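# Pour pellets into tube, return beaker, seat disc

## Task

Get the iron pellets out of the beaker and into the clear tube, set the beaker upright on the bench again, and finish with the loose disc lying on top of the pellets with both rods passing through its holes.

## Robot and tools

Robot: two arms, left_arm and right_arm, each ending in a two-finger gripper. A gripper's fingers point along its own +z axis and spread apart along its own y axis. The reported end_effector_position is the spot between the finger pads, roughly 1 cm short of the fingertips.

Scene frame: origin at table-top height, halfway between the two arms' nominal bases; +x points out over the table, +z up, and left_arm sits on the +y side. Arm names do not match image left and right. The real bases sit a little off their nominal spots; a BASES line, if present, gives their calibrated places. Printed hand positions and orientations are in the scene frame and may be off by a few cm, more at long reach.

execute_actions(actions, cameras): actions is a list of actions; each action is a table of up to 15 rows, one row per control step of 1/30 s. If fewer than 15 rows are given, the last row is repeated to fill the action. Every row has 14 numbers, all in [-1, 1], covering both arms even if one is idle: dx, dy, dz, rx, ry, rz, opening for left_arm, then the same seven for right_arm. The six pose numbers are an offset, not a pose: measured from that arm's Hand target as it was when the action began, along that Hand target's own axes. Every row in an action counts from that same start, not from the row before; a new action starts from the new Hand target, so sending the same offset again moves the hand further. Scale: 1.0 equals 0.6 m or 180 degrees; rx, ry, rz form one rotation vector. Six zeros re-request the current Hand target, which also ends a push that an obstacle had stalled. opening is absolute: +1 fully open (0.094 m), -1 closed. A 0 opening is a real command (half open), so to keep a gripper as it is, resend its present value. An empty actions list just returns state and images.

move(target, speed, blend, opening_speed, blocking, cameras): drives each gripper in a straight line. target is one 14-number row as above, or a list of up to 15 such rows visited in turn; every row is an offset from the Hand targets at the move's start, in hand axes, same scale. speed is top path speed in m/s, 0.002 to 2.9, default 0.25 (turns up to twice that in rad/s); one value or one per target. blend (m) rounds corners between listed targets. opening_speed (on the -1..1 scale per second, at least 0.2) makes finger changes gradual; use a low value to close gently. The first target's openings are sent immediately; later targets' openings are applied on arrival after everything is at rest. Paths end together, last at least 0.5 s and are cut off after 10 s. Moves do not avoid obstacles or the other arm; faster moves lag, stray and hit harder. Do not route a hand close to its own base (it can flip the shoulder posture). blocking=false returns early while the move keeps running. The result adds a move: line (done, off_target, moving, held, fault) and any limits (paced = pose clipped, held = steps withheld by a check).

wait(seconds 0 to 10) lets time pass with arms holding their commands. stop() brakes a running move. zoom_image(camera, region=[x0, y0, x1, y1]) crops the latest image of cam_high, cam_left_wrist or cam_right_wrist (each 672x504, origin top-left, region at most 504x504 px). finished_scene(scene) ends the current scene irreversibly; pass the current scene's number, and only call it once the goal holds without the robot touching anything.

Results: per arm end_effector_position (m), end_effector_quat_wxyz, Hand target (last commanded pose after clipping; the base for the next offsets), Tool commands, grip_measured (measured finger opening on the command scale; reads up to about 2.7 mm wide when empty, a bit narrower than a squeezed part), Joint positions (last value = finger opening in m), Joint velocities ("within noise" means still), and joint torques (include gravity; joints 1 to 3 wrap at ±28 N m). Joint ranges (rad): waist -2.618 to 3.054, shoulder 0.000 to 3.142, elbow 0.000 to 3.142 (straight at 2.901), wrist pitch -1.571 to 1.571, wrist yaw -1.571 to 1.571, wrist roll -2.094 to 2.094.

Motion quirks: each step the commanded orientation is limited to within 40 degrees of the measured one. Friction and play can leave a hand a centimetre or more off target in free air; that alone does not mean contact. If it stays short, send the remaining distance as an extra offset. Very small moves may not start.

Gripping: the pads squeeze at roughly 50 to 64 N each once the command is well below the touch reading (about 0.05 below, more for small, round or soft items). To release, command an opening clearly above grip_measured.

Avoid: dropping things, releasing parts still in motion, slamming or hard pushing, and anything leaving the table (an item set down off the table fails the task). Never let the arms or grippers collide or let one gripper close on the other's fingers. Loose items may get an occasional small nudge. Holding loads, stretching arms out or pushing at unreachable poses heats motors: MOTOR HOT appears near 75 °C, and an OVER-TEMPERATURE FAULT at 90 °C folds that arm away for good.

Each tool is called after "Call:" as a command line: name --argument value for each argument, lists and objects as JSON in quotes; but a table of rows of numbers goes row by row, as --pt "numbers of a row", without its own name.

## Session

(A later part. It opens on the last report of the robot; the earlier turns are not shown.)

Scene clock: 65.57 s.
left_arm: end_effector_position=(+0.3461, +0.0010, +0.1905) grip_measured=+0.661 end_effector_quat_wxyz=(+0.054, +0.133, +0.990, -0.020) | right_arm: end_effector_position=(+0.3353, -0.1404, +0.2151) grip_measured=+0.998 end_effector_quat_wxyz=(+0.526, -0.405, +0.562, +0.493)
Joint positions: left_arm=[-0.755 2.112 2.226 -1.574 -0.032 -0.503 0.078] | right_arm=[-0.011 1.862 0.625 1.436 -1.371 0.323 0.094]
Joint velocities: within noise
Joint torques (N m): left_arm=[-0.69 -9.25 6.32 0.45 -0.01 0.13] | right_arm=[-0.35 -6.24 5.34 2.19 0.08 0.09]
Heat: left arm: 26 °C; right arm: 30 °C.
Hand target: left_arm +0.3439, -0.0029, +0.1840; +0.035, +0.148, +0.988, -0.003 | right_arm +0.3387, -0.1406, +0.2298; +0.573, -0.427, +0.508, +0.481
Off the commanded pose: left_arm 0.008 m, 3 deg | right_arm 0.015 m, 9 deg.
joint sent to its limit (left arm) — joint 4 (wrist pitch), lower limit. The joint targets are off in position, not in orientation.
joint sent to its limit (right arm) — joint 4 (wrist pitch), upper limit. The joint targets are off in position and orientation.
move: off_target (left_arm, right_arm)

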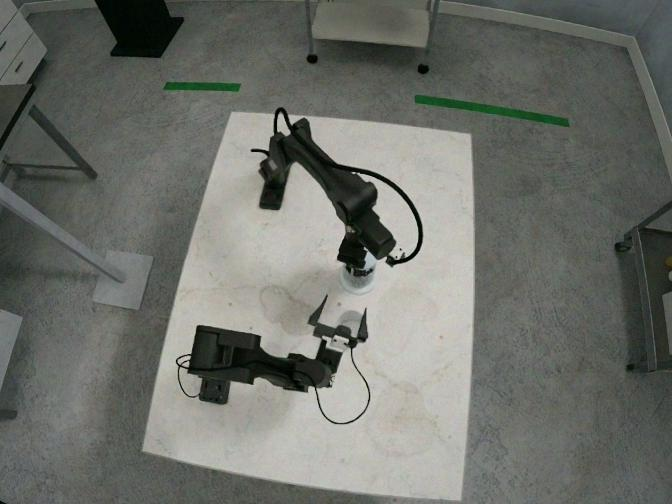

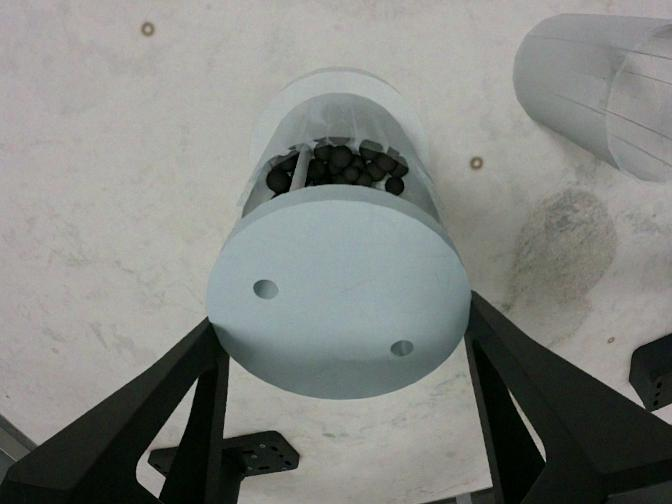

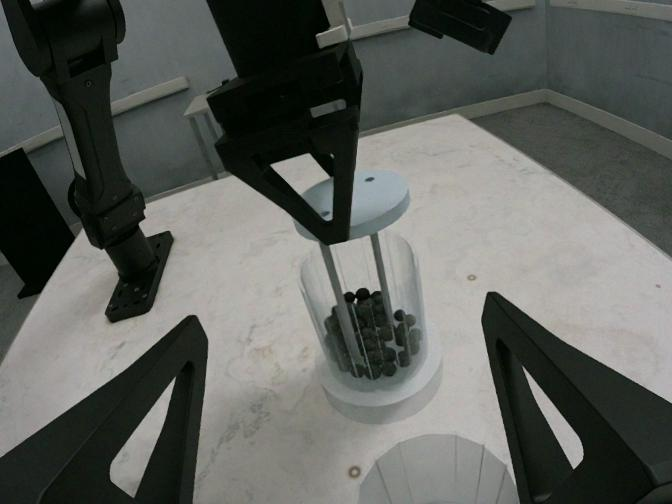

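Call:
move --target '[0.0115,-0.001,0.0025,0,0,0.003,0.4,0,0,0,0,0,0,1]' --speed 0.08

Call:
zoom_image --camera "cam_right_wrist" --region '[280, 150, 420, 290]'

Call:
zoom_image --camera "cam_left_wrist" --region '[200, 100, 440, 370]'

Scene clock: 70.90 s.
left_arm: end_effector_position=(+0.3388, -0.0026, +0.1860) grip_measured=+0.661 end_effector_quat_wxyz=(+0.047, +0.143, +0.989, -0.015) | right_arm: end_effector_position=(+0.3353, -0.1404, +0.2151) grip_measured=+0.998 end_effector_quat_wxyz=(+0.526, -0.405, +0.562, +0.493)
Joint positions: left_arm=[-0.773 2.112 2.209 -1.574 -0.032 -0.502 0.078] | right_arm=[-0.011 1.862 0.625 1.436 -1.371 0.323 0.094]
Joint velocities: within noise
Joint torques (N m): left_arm=[-0.72 -10.59 5.42 0.44 -0.05 0.1] | right_arm=[-0.29 -6.16 5.38 2.15 0.08 0.14]
Heat: left arm: 26 °C; right arm: 31 °C.
Hand target: left_arm +0.3372, -0.0015, +0.1820; +0.035, +0.152, +0.988, -0.003 | right_arm +0.3387, -0.1406, +0.2298; +0.573, -0.427, +0.508, +0.481
Off the commanded pose: left_arm 0.004 m, 2 deg | right_arm 0.015 m, 9 deg.
joint sent to its limit (left arm) — joint 4 (wrist pitch), lower limit. The joint targets are off in position, not in orientation.
joint sent to its limit (right arm) — joint 4 (wrist pitch), upper limit. The joint targets are off in position and orientation.
move: off_target (right_arm)

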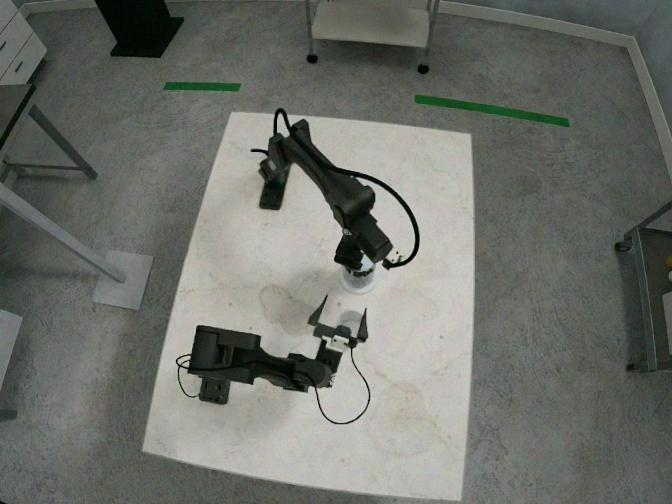

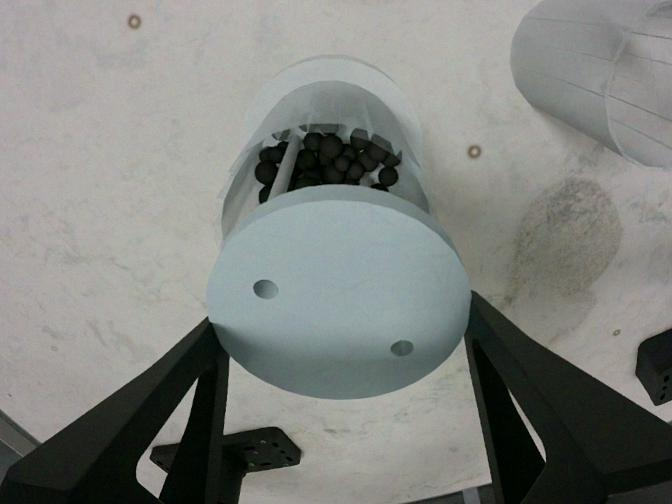

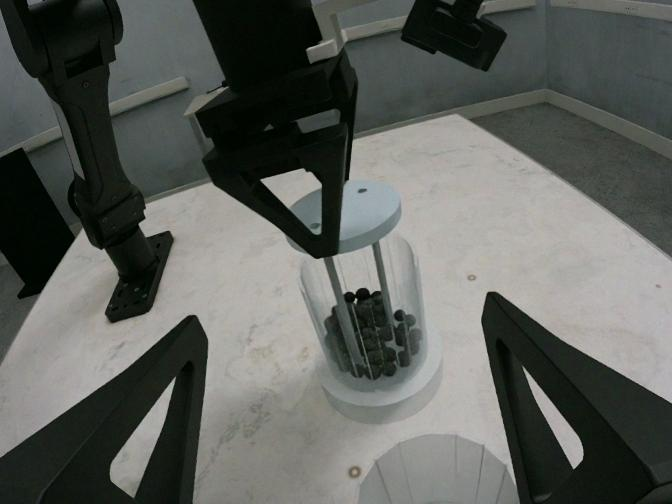

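Scaled by 3.600 from the camera's 672x504 image, which has a finer 960x720 frame.

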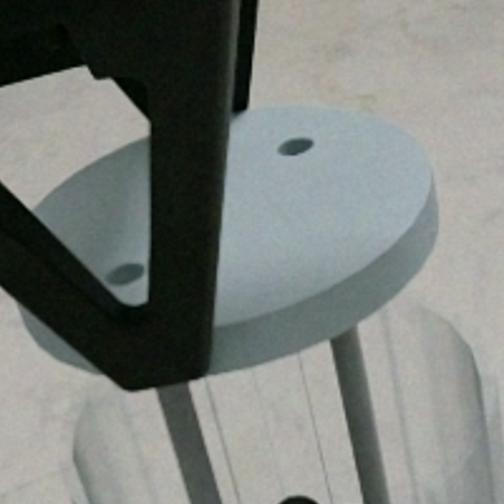

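Scaled by 1.867 from the camera's 672x504 image, which has a finer 960x720 frame.

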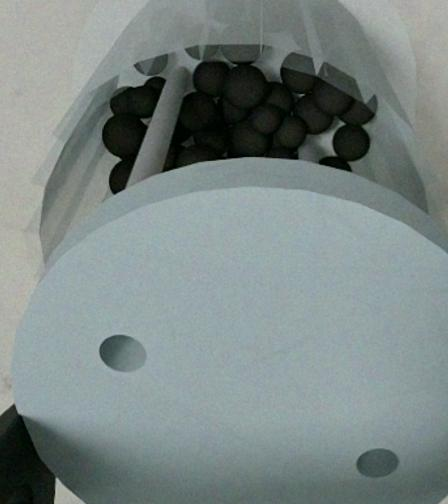

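Call:
move --pt "0.0043 -0.0088 0 0 0 0 0.4 0 0 0 0 0 0 1" --pt "-0.0023 0.0068 0 0 0 0 0.4 0 0 0 0 0 0 1" --speed 0.04

Call:
zoom_image --camera "cam_right_wrist" --region '[280, 150, 420, 290]'

Call:
zoom_image --camera "cam_left_wrist" --region '[200, 100, 440, 370]'

Scene clock: 75.50 s.
left_arm: end_effector_position=(+0.3402, -0.0013, +0.1860) grip_measured=+0.661 end_effector_quat_wxyz=(+0.047, +0.145, +0.988, -0.015) | right_arm: end_effector_position=(+0.3353, -0.1404, +0.2151) grip_measured=+0.998 end_effector_quat_wxyz=(+0.526, -0.405, +0.562, +0.493)
Joint positions: left_arm=[-0.769 2.112 2.209 -1.574 -0.032 -0.493 0.078] | right_arm=[-0.011 1.862 0.625 1.436 -1.371 0.323 0.094]
Joint velocities: within noise
Joint torques (N m): left_arm=[0.75 -10.58 5.14 0.43 -0.06 0.11] | right_arm=[-0.27 -6.17 5.3 2.2 0.05 0.1]
Heat: left arm: 26 °C; right arm: 31 °C.
Hand target: left_arm +0.3398, +0.0020, +0.1821; +0.035, +0.152, +0.988, -0.003 | right_arm +0.3387, -0.1406, +0.2298; +0.573, -0.427, +0.508, +0.481
Off the commanded pose: left_arm 0.005 m, 2 deg | right_arm 0.015 m, 9 deg.
joint sent to its limit (left arm) — joint 4 (wrist pitch), lower limit. The joint targets are off in position, not in orientation.
joint sent to its limit (right arm) — joint 4 (wrist pitch), upper limit. The joint targets are off in position and orientation.
move: off_target (right_arm)

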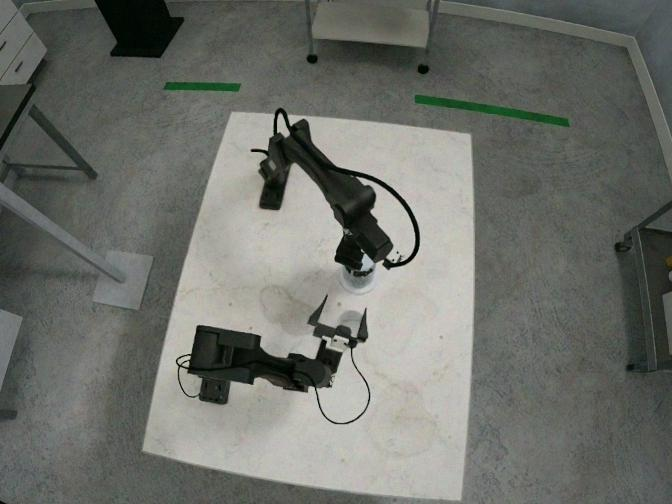

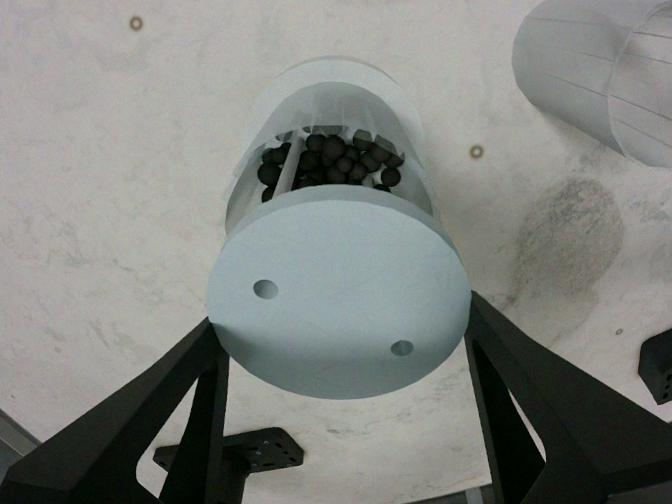

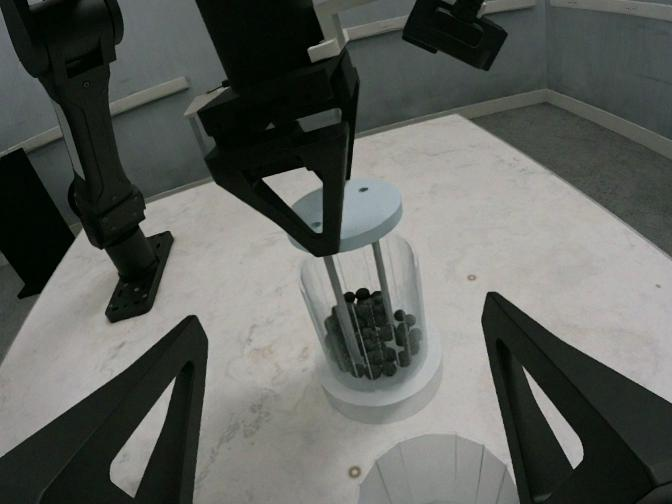

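Scaled by 3.600 from the camera's 672x504 image, which has a finer 960x720 frame.

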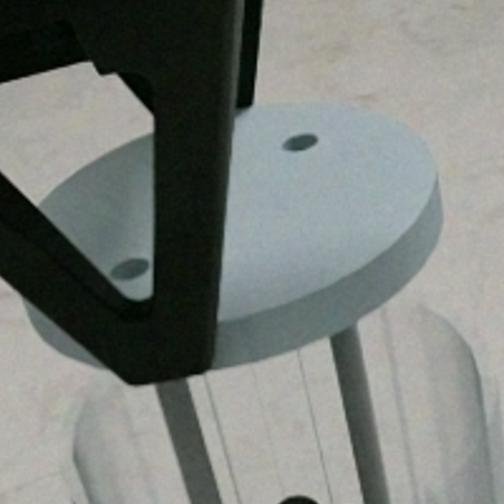

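Scaled by 1.867 from the camera's 672x504 image, which has a finer 960x720 frame.

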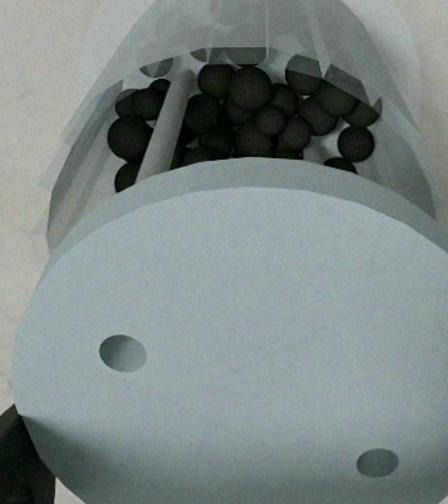

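Call:
move --pt "0.0043 -0.0088 0 0 0 -0.0056 0.4 0 0 0 0 0 0 1" --pt "0.0015 0.0046 0 0 0 -0.0056 0.4 0 0 0 0 0 0 1" --pt "0.0023 0.0046 0.0117 0 0 -0.0056 0.4 0 0 0 0 0 0 1" --speed 0.04

Call:
zoom_image --camera "cam_right_wrist" --region '[280, 150, 420, 290]'

Call:
zoom_image --camera "cam_left_wrist" --region '[200, 100, 440, 370]'

Scene clock: 79.10 s.
left_arm: end_effector_position=(+0.3375, +0.0005, +0.1805) grip_measured=+0.661 end_effector_quat_wxyz=(+0.039, +0.147, +0.988, -0.009) | right_arm: end_effector_position=(+0.3353, -0.1404, +0.2151) grip_measured=+0.998 end_effector_quat_wxyz=(+0.526, -0.405, +0.562, +0.493)
Joint positions: left_arm=[-0.77 2.112 2.188 -1.573 -0.032 -0.491 0.078] | right_arm=[-0.011 1.862 0.625 1.436 -1.371 0.323 0.094]
Joint velocities: within noise
Joint torques (N m): left_arm=[0.64 -11.18 4.15 0.57 -0.01 0.06] | right_arm=[-0.39 -6.19 5.37 2.21 0.05 0.08]
Heat: left arm: 26 °C; right arm: 31 °C.
Hand target: left_arm +0.3398, +0.0049, +0.1751; +0.035, +0.144, +0.989, -0.003 | right_arm +0.3387, -0.1406, +0.2298; +0.573, -0.427, +0.508, +0.481
Off the commanded pose: left_arm 0.007 m, 1 deg | right_arm 0.015 m, 9 deg.
joint sent to its limit (right arm) — joint 4 (wrist pitch), upper limit. The joint targets are off in position and orientation.
move: off_target (right_arm)

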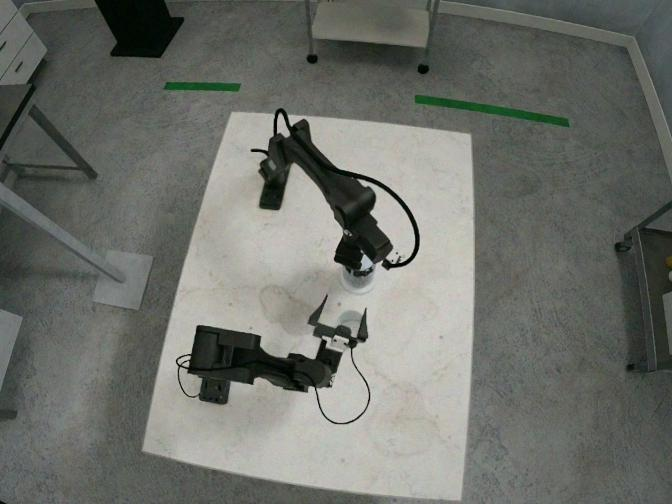

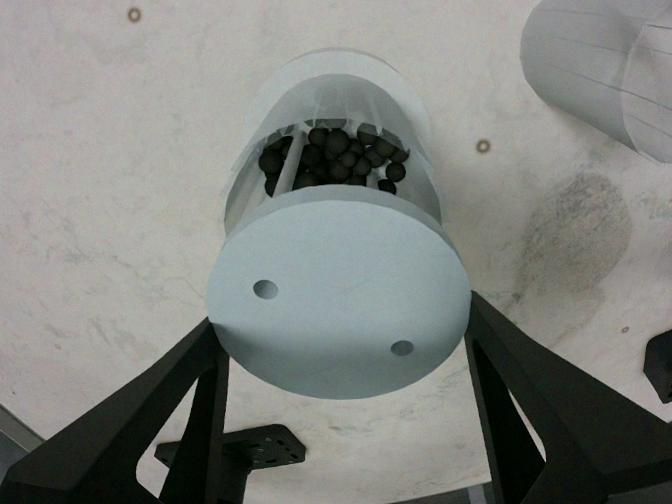

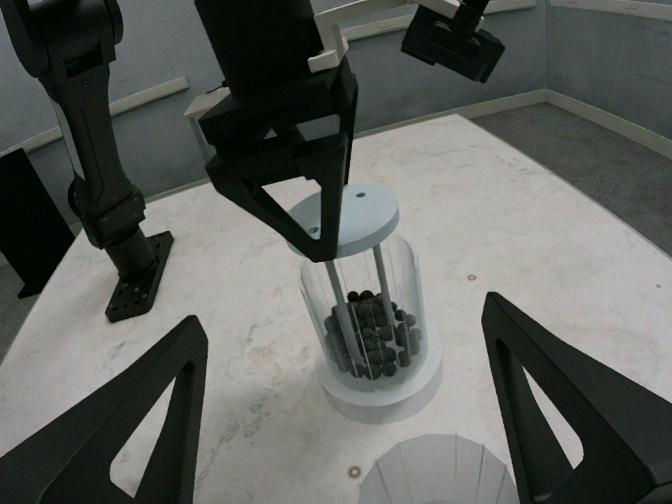

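Scaled by 3.600 from the camera's 672x504 image, which has a finer 960x720 frame.

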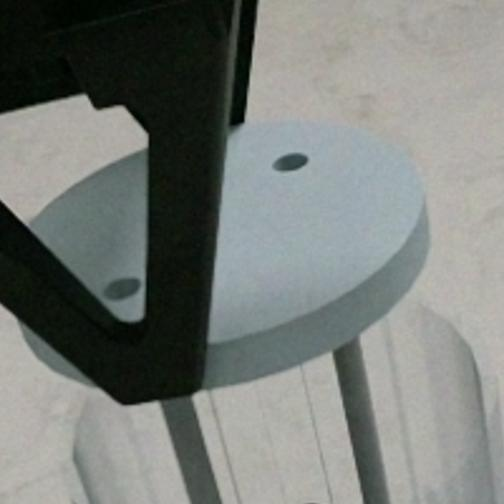

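Scaled by 1.867 from the camera's 672x504 image, which has a finer 960x720 frame.

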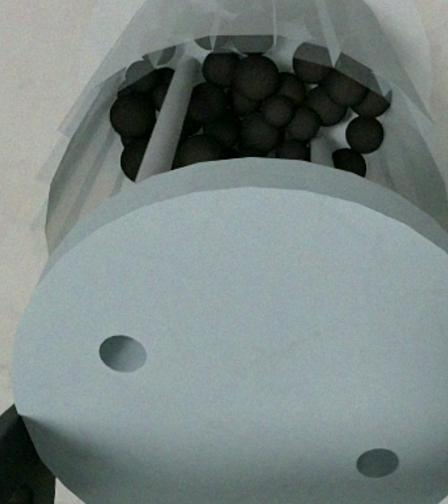

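Call:
move --pt "0.0083 -0.0188 -0.0207 0 0 -0.0067 0.4 0 0 0 0 0 0 1" --pt "-0.0057 -0.004 -0.0028 0 0 -0.0067 0.4 0 0 0 0 0 0 1" --speed 0.06

Call:
zoom_image --camera "cam_right_wrist" --region '[280, 150, 420, 290]'

Call:
zoom_image --camera "cam_left_wrist" --region '[200, 100, 440, 370]'

Scene clock: 84.63 s.
left_arm: end_effector_position=(+0.3378, +0.0006, +0.1813) grip_measured=+0.661 end_effector_quat_wxyz=(+0.040, +0.137, +0.990, -0.009) | right_arm: end_effector_position=(+0.3353, -0.1404, +0.2151) grip_measured=+0.998 end_effector_quat_wxyz=(+0.526, -0.405, +0.562, +0.493)
Joint positions: left_arm=[-0.77 2.112 2.191 -1.574 -0.034 -0.51 0.078] | right_arm=[-0.011 1.862 0.625 1.436 -1.371 0.323 0.094]
Joint velocities: within noise
Joint torques (N m): left_arm=[0.84 -9.26 7.36 0.47 0.01 0.04] | right_arm=[-0.36 -6.15 5.35 2.19 0.08 0.1]
Heat: left arm: 25 °C; right arm: 31 °C.
Hand target: left_arm +0.3423, +0.0016, +0.1770; +0.035, +0.133, +0.990, -0.003 | right_arm +0.3387, -0.1406, +0.2298; +0.573, -0.427, +0.508, +0.481
Off the commanded pose: left_arm 0.006 m, 1 deg | right_arm 0.015 m, 9 deg.
joint sent to its limit (left arm) — joint 4 (wrist pitch), lower limit. The joint targets are off in position, not in orientation.
joint sent to its limit (right arm) — joint 4 (wrist pitch), upper limit. The joint targets are off in position and orientation.
move: off_target (right_arm)

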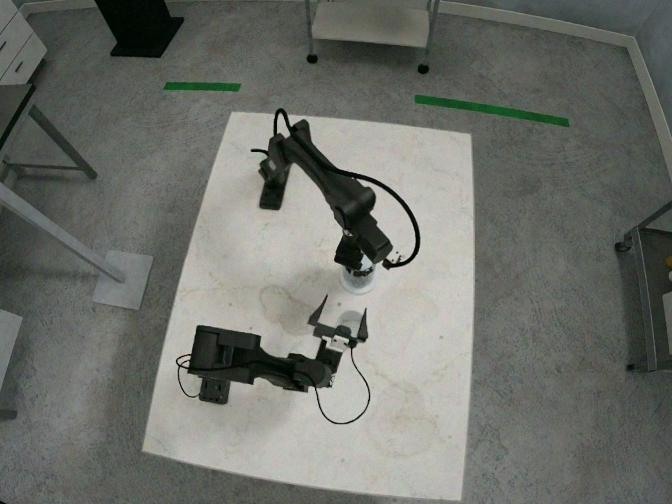

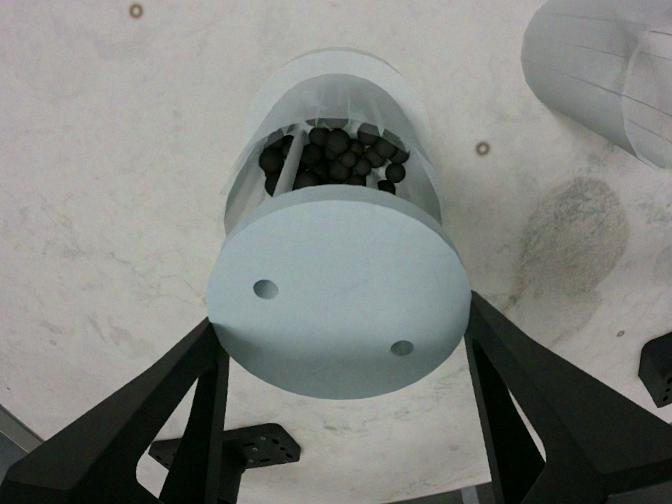

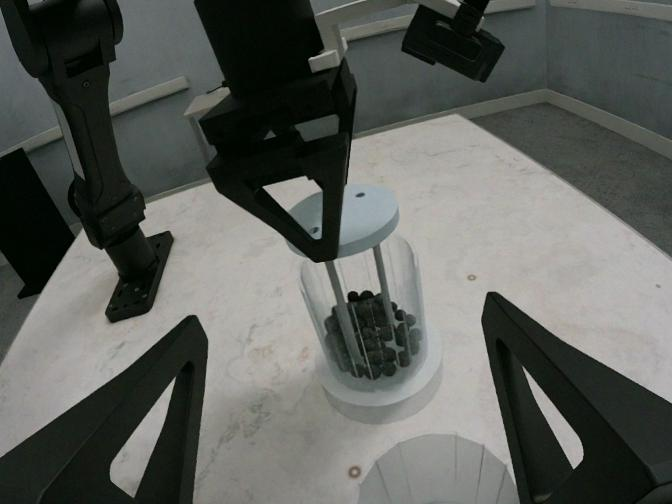

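Scaled by 3.600 from the camera's 672x504 image, which has a finer 960x720 frame.

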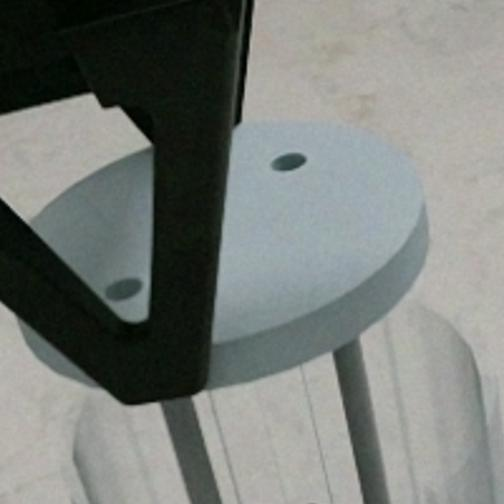

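Scaled by 1.867 from the camera's 672x504 image, which has a finer 960x720 frame.

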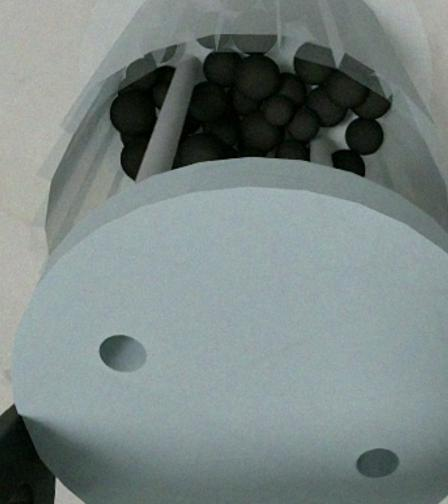

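Call:
move --target '[-0.0048,0.0032,0.0087,0,0,0,0.4,0,0,0,0,0,0,1]' --speed 0.05

Call:
zoom_image --camera "cam_right_wrist" --region '[280, 150, 420, 290]'

Call:
zoom_image --camera "cam_left_wrist" --region '[240, 120, 420, 220]'

Scene clock: 87.50 s.
left_arm: end_effector_position=(+0.3378, +0.0007, +0.1812) grip_measured=+0.661 end_effector_quat_wxyz=(+0.039, +0.137, +0.990, -0.010) | right_arm: end_effector_position=(+0.3353, -0.1404, +0.2151) grip_measured=+0.998 end_effector_quat_wxyz=(+0.526, -0.405, +0.562, +0.493)
Joint positions: left_arm=[-0.769 2.112 2.191 -1.574 -0.031 -0.51 0.078] | right_arm=[-0.011 1.862 0.625 1.436 -1.371 0.323 0.094]
Joint velocities: within noise
Joint torques (N m): left_arm=[1.09 -9.02 5.98 0.58 -0.07 0.1] | right_arm=[-0.43 -6.17 5.18 2.17 0.08 0.11]
Heat: left arm: 25 °C; right arm: 32 °C.
Hand target: left_arm +0.3459, +0.0026, +0.1720; +0.035, +0.133, +0.990, -0.003 | right_arm +0.3387, -0.1406, +0.2298; +0.573, -0.427, +0.508, +0.481
Off the commanded pose: left_arm 0.012 m, 1 deg | right_arm 0.015 m, 9 deg.
joint sent to its limit (right arm) — joint 4 (wrist pitch), upper limit. The joint targets are off in position and orientation.
move: off_target (left_arm, right_arm)

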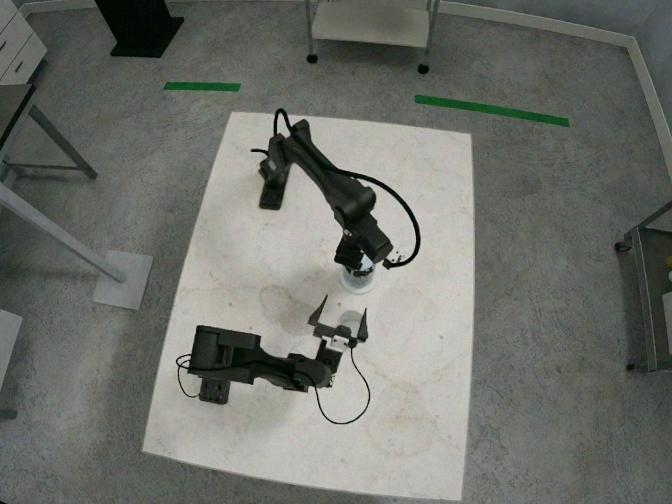

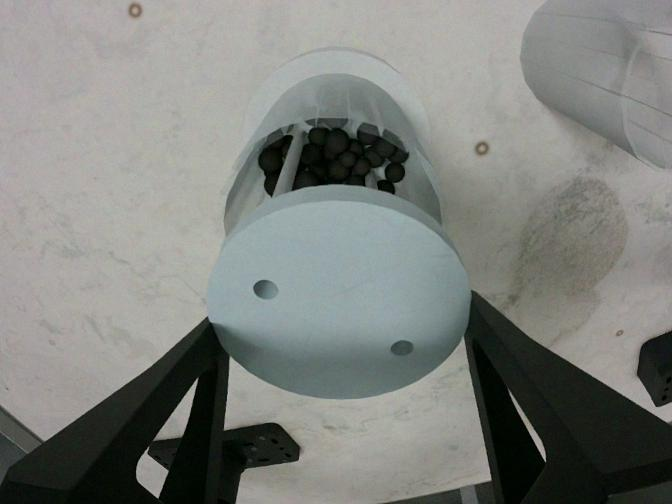

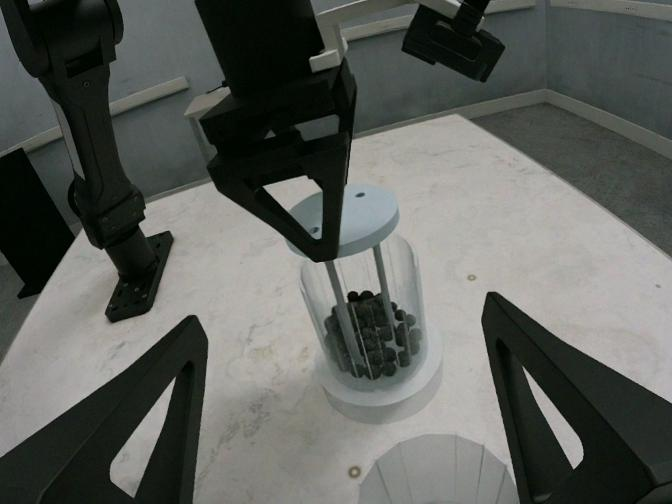

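Scaled by 3.600 from the camera's 672x504 image, which has a finer 960x720 frame.

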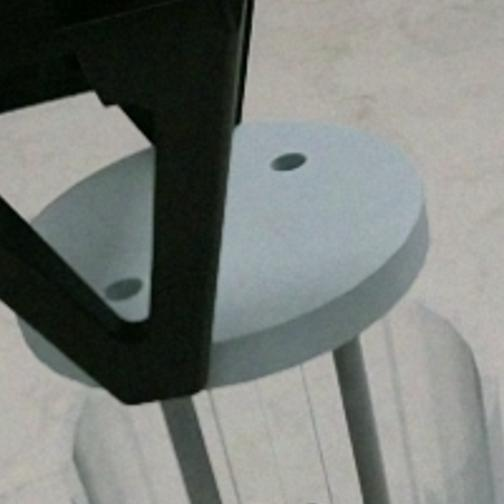

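Scaled by 2.800 from the camera's 672x504 image, which has a finer 960x720 frame.

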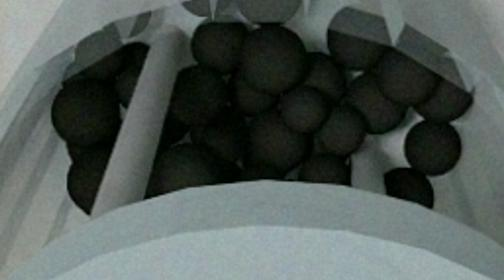

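Call:
move --pt "-0.0037 0.0058 -0.0072 0 0 0 0.4 0 0 0 0 0 0 1" --pt "0.0082 -0.016 -0.0082 0 0 0 0.4 0 0 0 0 0 0 1" --pt "0.0037 -0.0183 -0.0078 0 0 0 0.4 0 0 0 0 0 0 1" --pt "-0.0082 0.0035 -0.007 0 0 0 0.4 0 0 0 0 0 0 1" --pt "-0.0123 0.0012 -0.0067 0 0 0 0.4 0 0 0 0 0 0 1" --pt "-0.0005 -0.021 -0.0075 0 0 0 0.4 0 0 0 0 0 0 1" --pt "0 -0.0045 -0.0075 0 0 0 0.4 0 0 0 0 0 0 1" --speed 0.018

Call:
zoom_image --camera "cam_right_wrist" --region '[280, 150, 420, 290]'

Call:
zoom_image --camera "cam_left_wrist" --region '[240, 120, 420, 220]'

Scene clock: 94.63 s.
left_arm: end_effector_position=(+0.3416, +0.0013, +0.1797) grip_measured=+0.661 end_effector_quat_wxyz=(+0.036, +0.137, +0.990, -0.006) | right_arm: end_effector_position=(+0.3353, -0.1404, +0.2151) grip_measured=+0.998 end_effector_quat_wxyz=(+0.526, -0.405, +0.562, +0.493)
Joint positions: left_arm=[-0.763 2.135 2.221 -1.591 -0.034 -0.503 0.078] | right_arm=[-0.011 1.862 0.625 1.436 -1.371 0.323 0.094]
Joint velocities: within noise
Joint torques (N m): left_arm=[0.57 -10.33 5.57 0.57 -0.03 -0.04] | right_arm=[-0.39 -6.09 5.48 2.19 0.08 0.11]
Heat: left arm: 26 °C; right arm: 32 °C.
Hand target: left_arm +0.3449, +0.0001, +0.1764; +0.035, +0.133, +0.990, -0.003 | right_arm +0.3387, -0.1406, +0.2298; +0.573, -0.427, +0.508, +0.481
Off the commanded pose: left_arm 0.005 m, 1 deg | right_arm 0.015 m, 9 deg.
joint read past its limit (left arm) — joint 4 (wrist pitch), lower limit.
joint sent to its limit (left arm) — joint 4 (wrist pitch), lower limit. The joint targets are off in position, not in orientation.
joint sent to its limit (right arm) — joint 4 (wrist pitch), upper limit. The joint targets are off in position and orientation.
move: off_target (right_arm)

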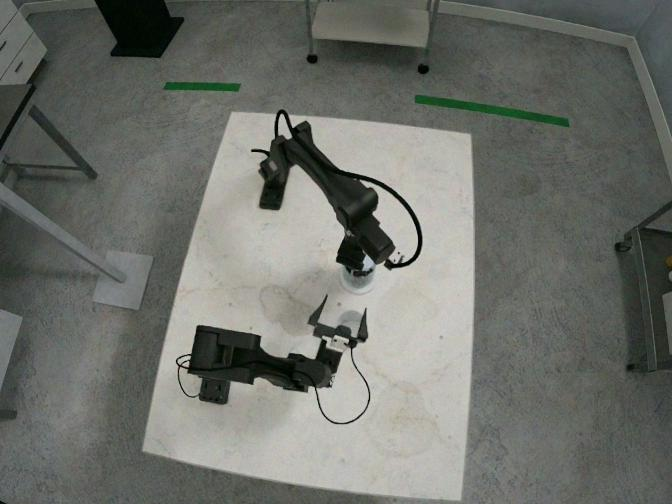

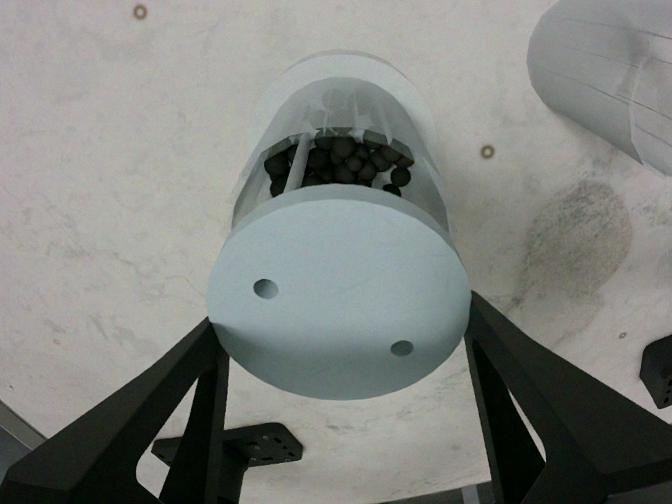

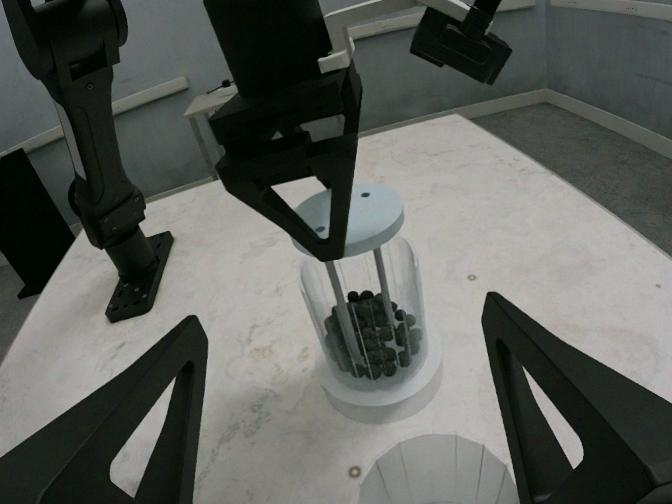

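Scaled by 3.600 from the camera's 672x504 image, which has a finer 960x720 frame.

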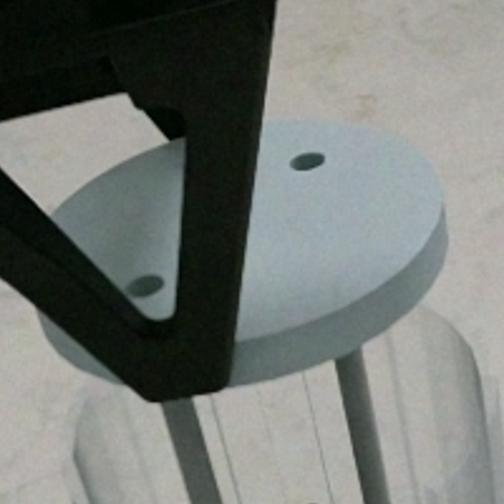

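Scaled by 2.800 from the camera's 672x504 image, which has a finer 960x720 frame.

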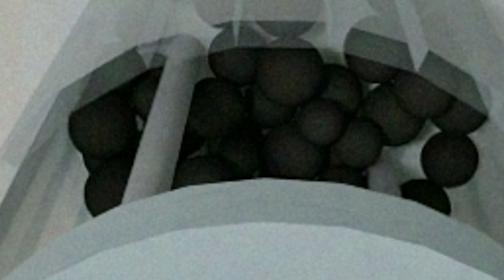

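Call:
move --pt "0.0057 -0.0101 0.004 0 0 0 0.4 0 0 0 0 0 0 1" --pt "0.0073 -0.013 0.004 0 0 0 0.4 0 0 0 0 0 0 1" --pt "-0.0033 0.0067 0.004 0 0 0 0.4 0 0 0 0 0 0 1" --pt "-0.0067 0.0049 0.004 0 0 0 0.4 0 0 0 0 0 0 1" --pt "0.004 -0.0148 0.004 0 0 0 0.4 0 0 0 0 0 0 1" --pt "0.0113 -0.0108 0.004 0 0 0 0.4 0 0 0 0 0 0 1" --pt "0.0007 0.0088 0.004 0 0 0 0.4 0 0 0 0 0 0 1" --pt "0.0043 0.0108 0.004 0 0 0 0.4 0 0 0 0 0 0 1" --pt "0.015 -0.0088 0.004 0 0 0 0.4 0 0 0 0 0 0 1" --pt "0.0047 -0.0022 0.004 0 0 0 0.4 0 0 0 0 0 0 1" --speed 0.018

Call:
zoom_image --camera "cam_right_wrist" --region '[280, 150, 420, 290]'

Call:
zoom_image --camera "cam_left_wrist" --region '[240, 120, 420, 220]'

Scene clock: 102.33 s.
left_arm: end_effector_position=(+0.3406, +0.0012, +0.1696) grip_measured=+0.661 end_effector_quat_wxyz=(+0.032, +0.138, +0.990, +0.001) | right_arm: end_effector_position=(+0.3353, -0.1404, +0.2151) grip_measured=+0.998 end_effector_quat_wxyz=(+0.526, -0.405, +0.562, +0.493)
Joint positions: left_arm=[-0.767 2.135 2.18 -1.565 -0.04 -0.505 0.078] | right_arm=[-0.011 1.862 0.625 1.436 -1.371 0.323 0.094]
Joint velocities: within noise
Joint torques (N m): left_arm=[0.36 -10.92 7.58 0.36 0.02 -0.07] | right_arm=[-0.46 -6.22 5.33 2.17 0.1 0.07]
Heat: left arm: 25 °C; right arm: 32 °C.
Hand target: left_arm +0.3420, -0.0005, +0.1738; +0.035, +0.133, +0.990, -0.003 | right_arm +0.3387, -0.1406, +0.2298; +0.573, -0.427, +0.508, +0.481
Off the commanded pose: left_arm 0.005 m, 1 deg | right_arm 0.015 m, 9 deg.
joint sent to its limit (right arm) — joint 4 (wrist pitch), upper limit. The joint targets are off in position and orientation.
move: off_target (right_arm)

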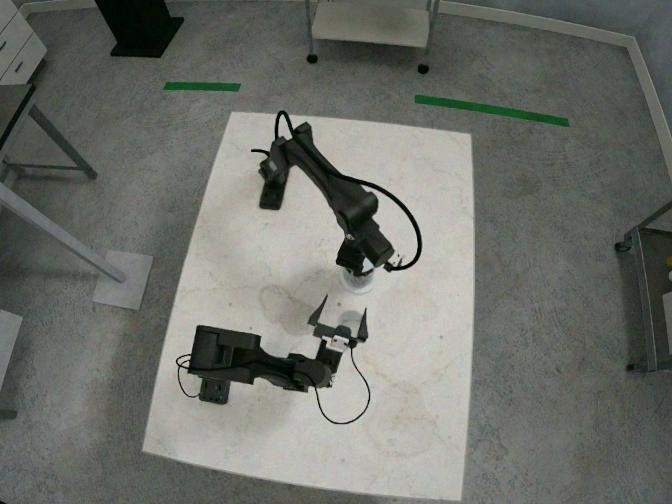

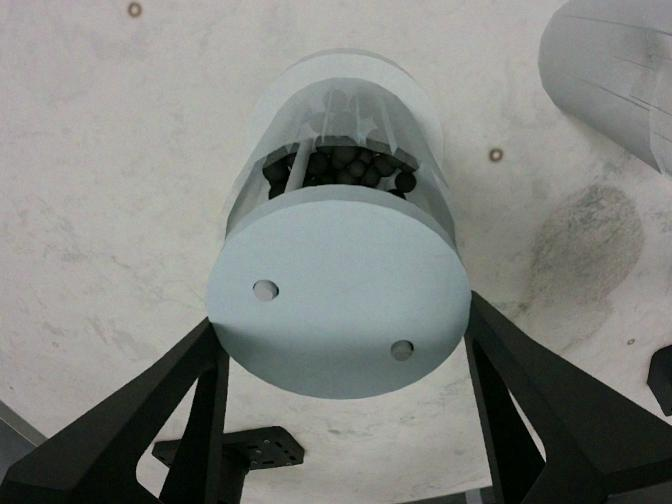

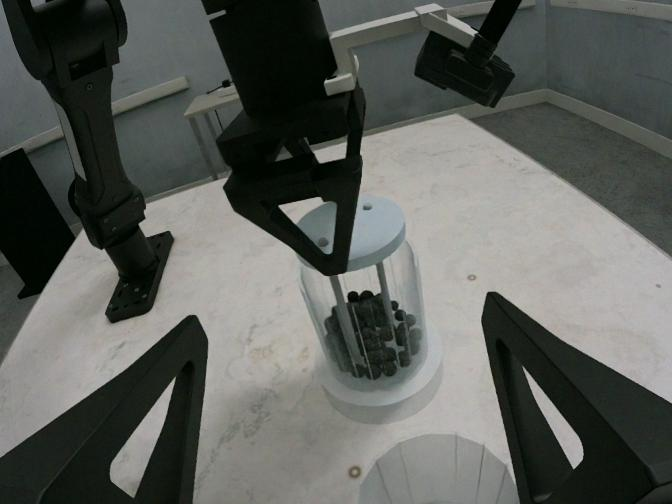

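Scaled by 3.600 from the camera's 672x504 image, which has a finer 960x720 frame.

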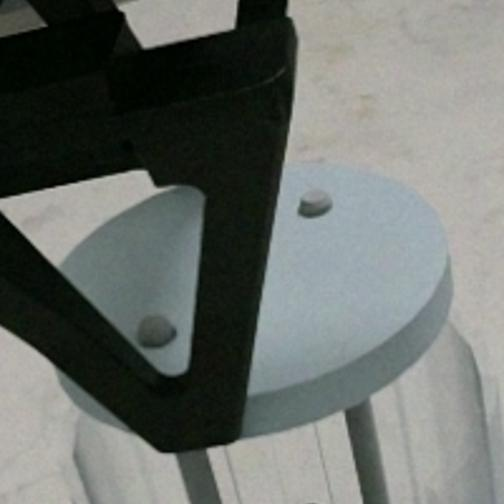

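Scaled by 2.800 from the camera's 672x504 image, which has a finer 960x720 frame.

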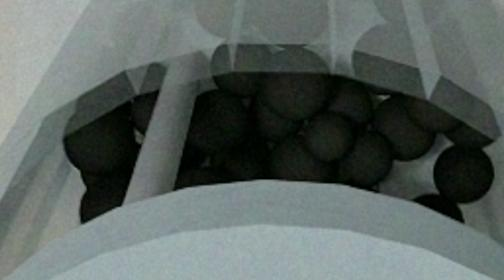

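Call:
move --pt "0.0028 0 0.0415 0 0 0 0.4 0 0 0 0 0 0 1" --pt "0.0028 0 0.0415 0 0 0 1 0 0 0 0 0 0 1" --pt "-0.0041 0 -0.0582 0 0 0 1 0 0 0 0 0 0 1" --speed '[0.06,0.05,0.15]' --opening_speed 0.5

Call:
zoom_image --camera "cam_right_wrist" --region '[260, 150, 480, 504]'

Scene clock: 106.67 s.
left_arm: end_effector_position=(+0.3427, -0.0025, +0.1800) grip_measured=+0.998 end_effector_quat_wxyz=(+0.043, +0.138, +0.989, -0.011) | right_arm: end_effector_position=(+0.3353, -0.1404, +0.2151) grip_measured=+0.998 end_effector_quat_wxyz=(+0.526, -0.405, +0.562, +0.493)
Joint positions: left_arm=[-0.767 2.131 2.214 -1.571 -0.034 -0.505 0.094] | right_arm=[-0.011 1.862 0.625 1.436 -1.371 0.323 0.094]
Joint velocities: within noise
Joint torques (N m): left_arm=[-0.01 -16.08 7.77 0.45 0.02 -0.03] | right_arm=[-0.5 -6.13 5.27 2.17 0.07 0.09]
Heat: left arm: 25 °C; right arm: 33 °C.
Hand target: left_arm +0.3420, -0.0005, +0.2088; +0.035, +0.133, +0.990, -0.003 | right_arm +0.3387, -0.1406, +0.2298; +0.573, -0.427, +0.508, +0.481
Off the commanded pose: left_arm 0.029 m, 1 deg | right_arm 0.015 m, 9 deg.
joint sent to its limit (left arm) — joint 4 (wrist pitch), lower limit. The joint targets are off in position and orientation.
joint sent to its limit (right arm) — joint 4 (wrist pitch), upper limit. The joint targets are off in position and orientation.
move: off_target (left_arm, right_arm)

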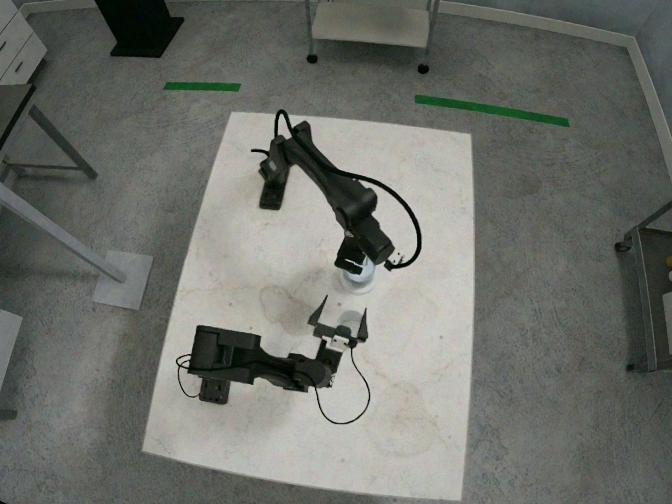

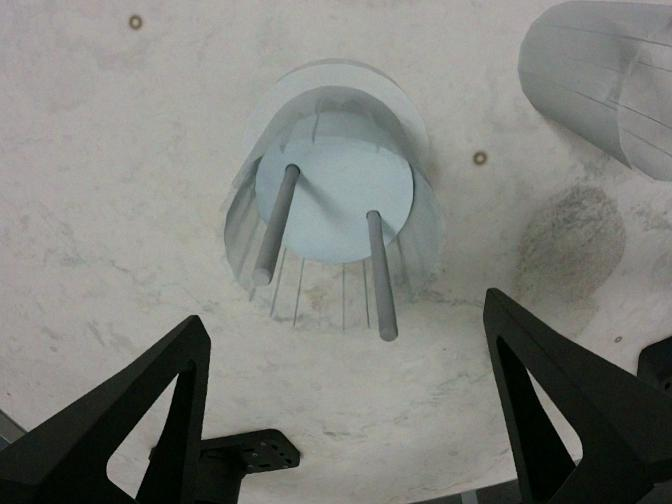

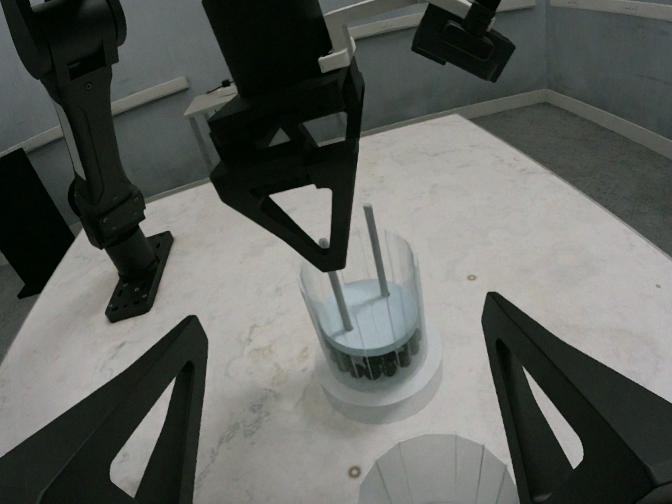

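Scaled by 1.424 from the camera's 672x504 image, which has a finer 960x720 frame.

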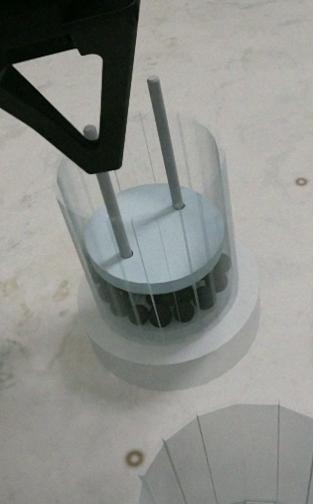

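Disc rests on the pellets, with both rods through it; beaker stands.

Call:
finished_scene --scene 2

The scene is finished: the task was done.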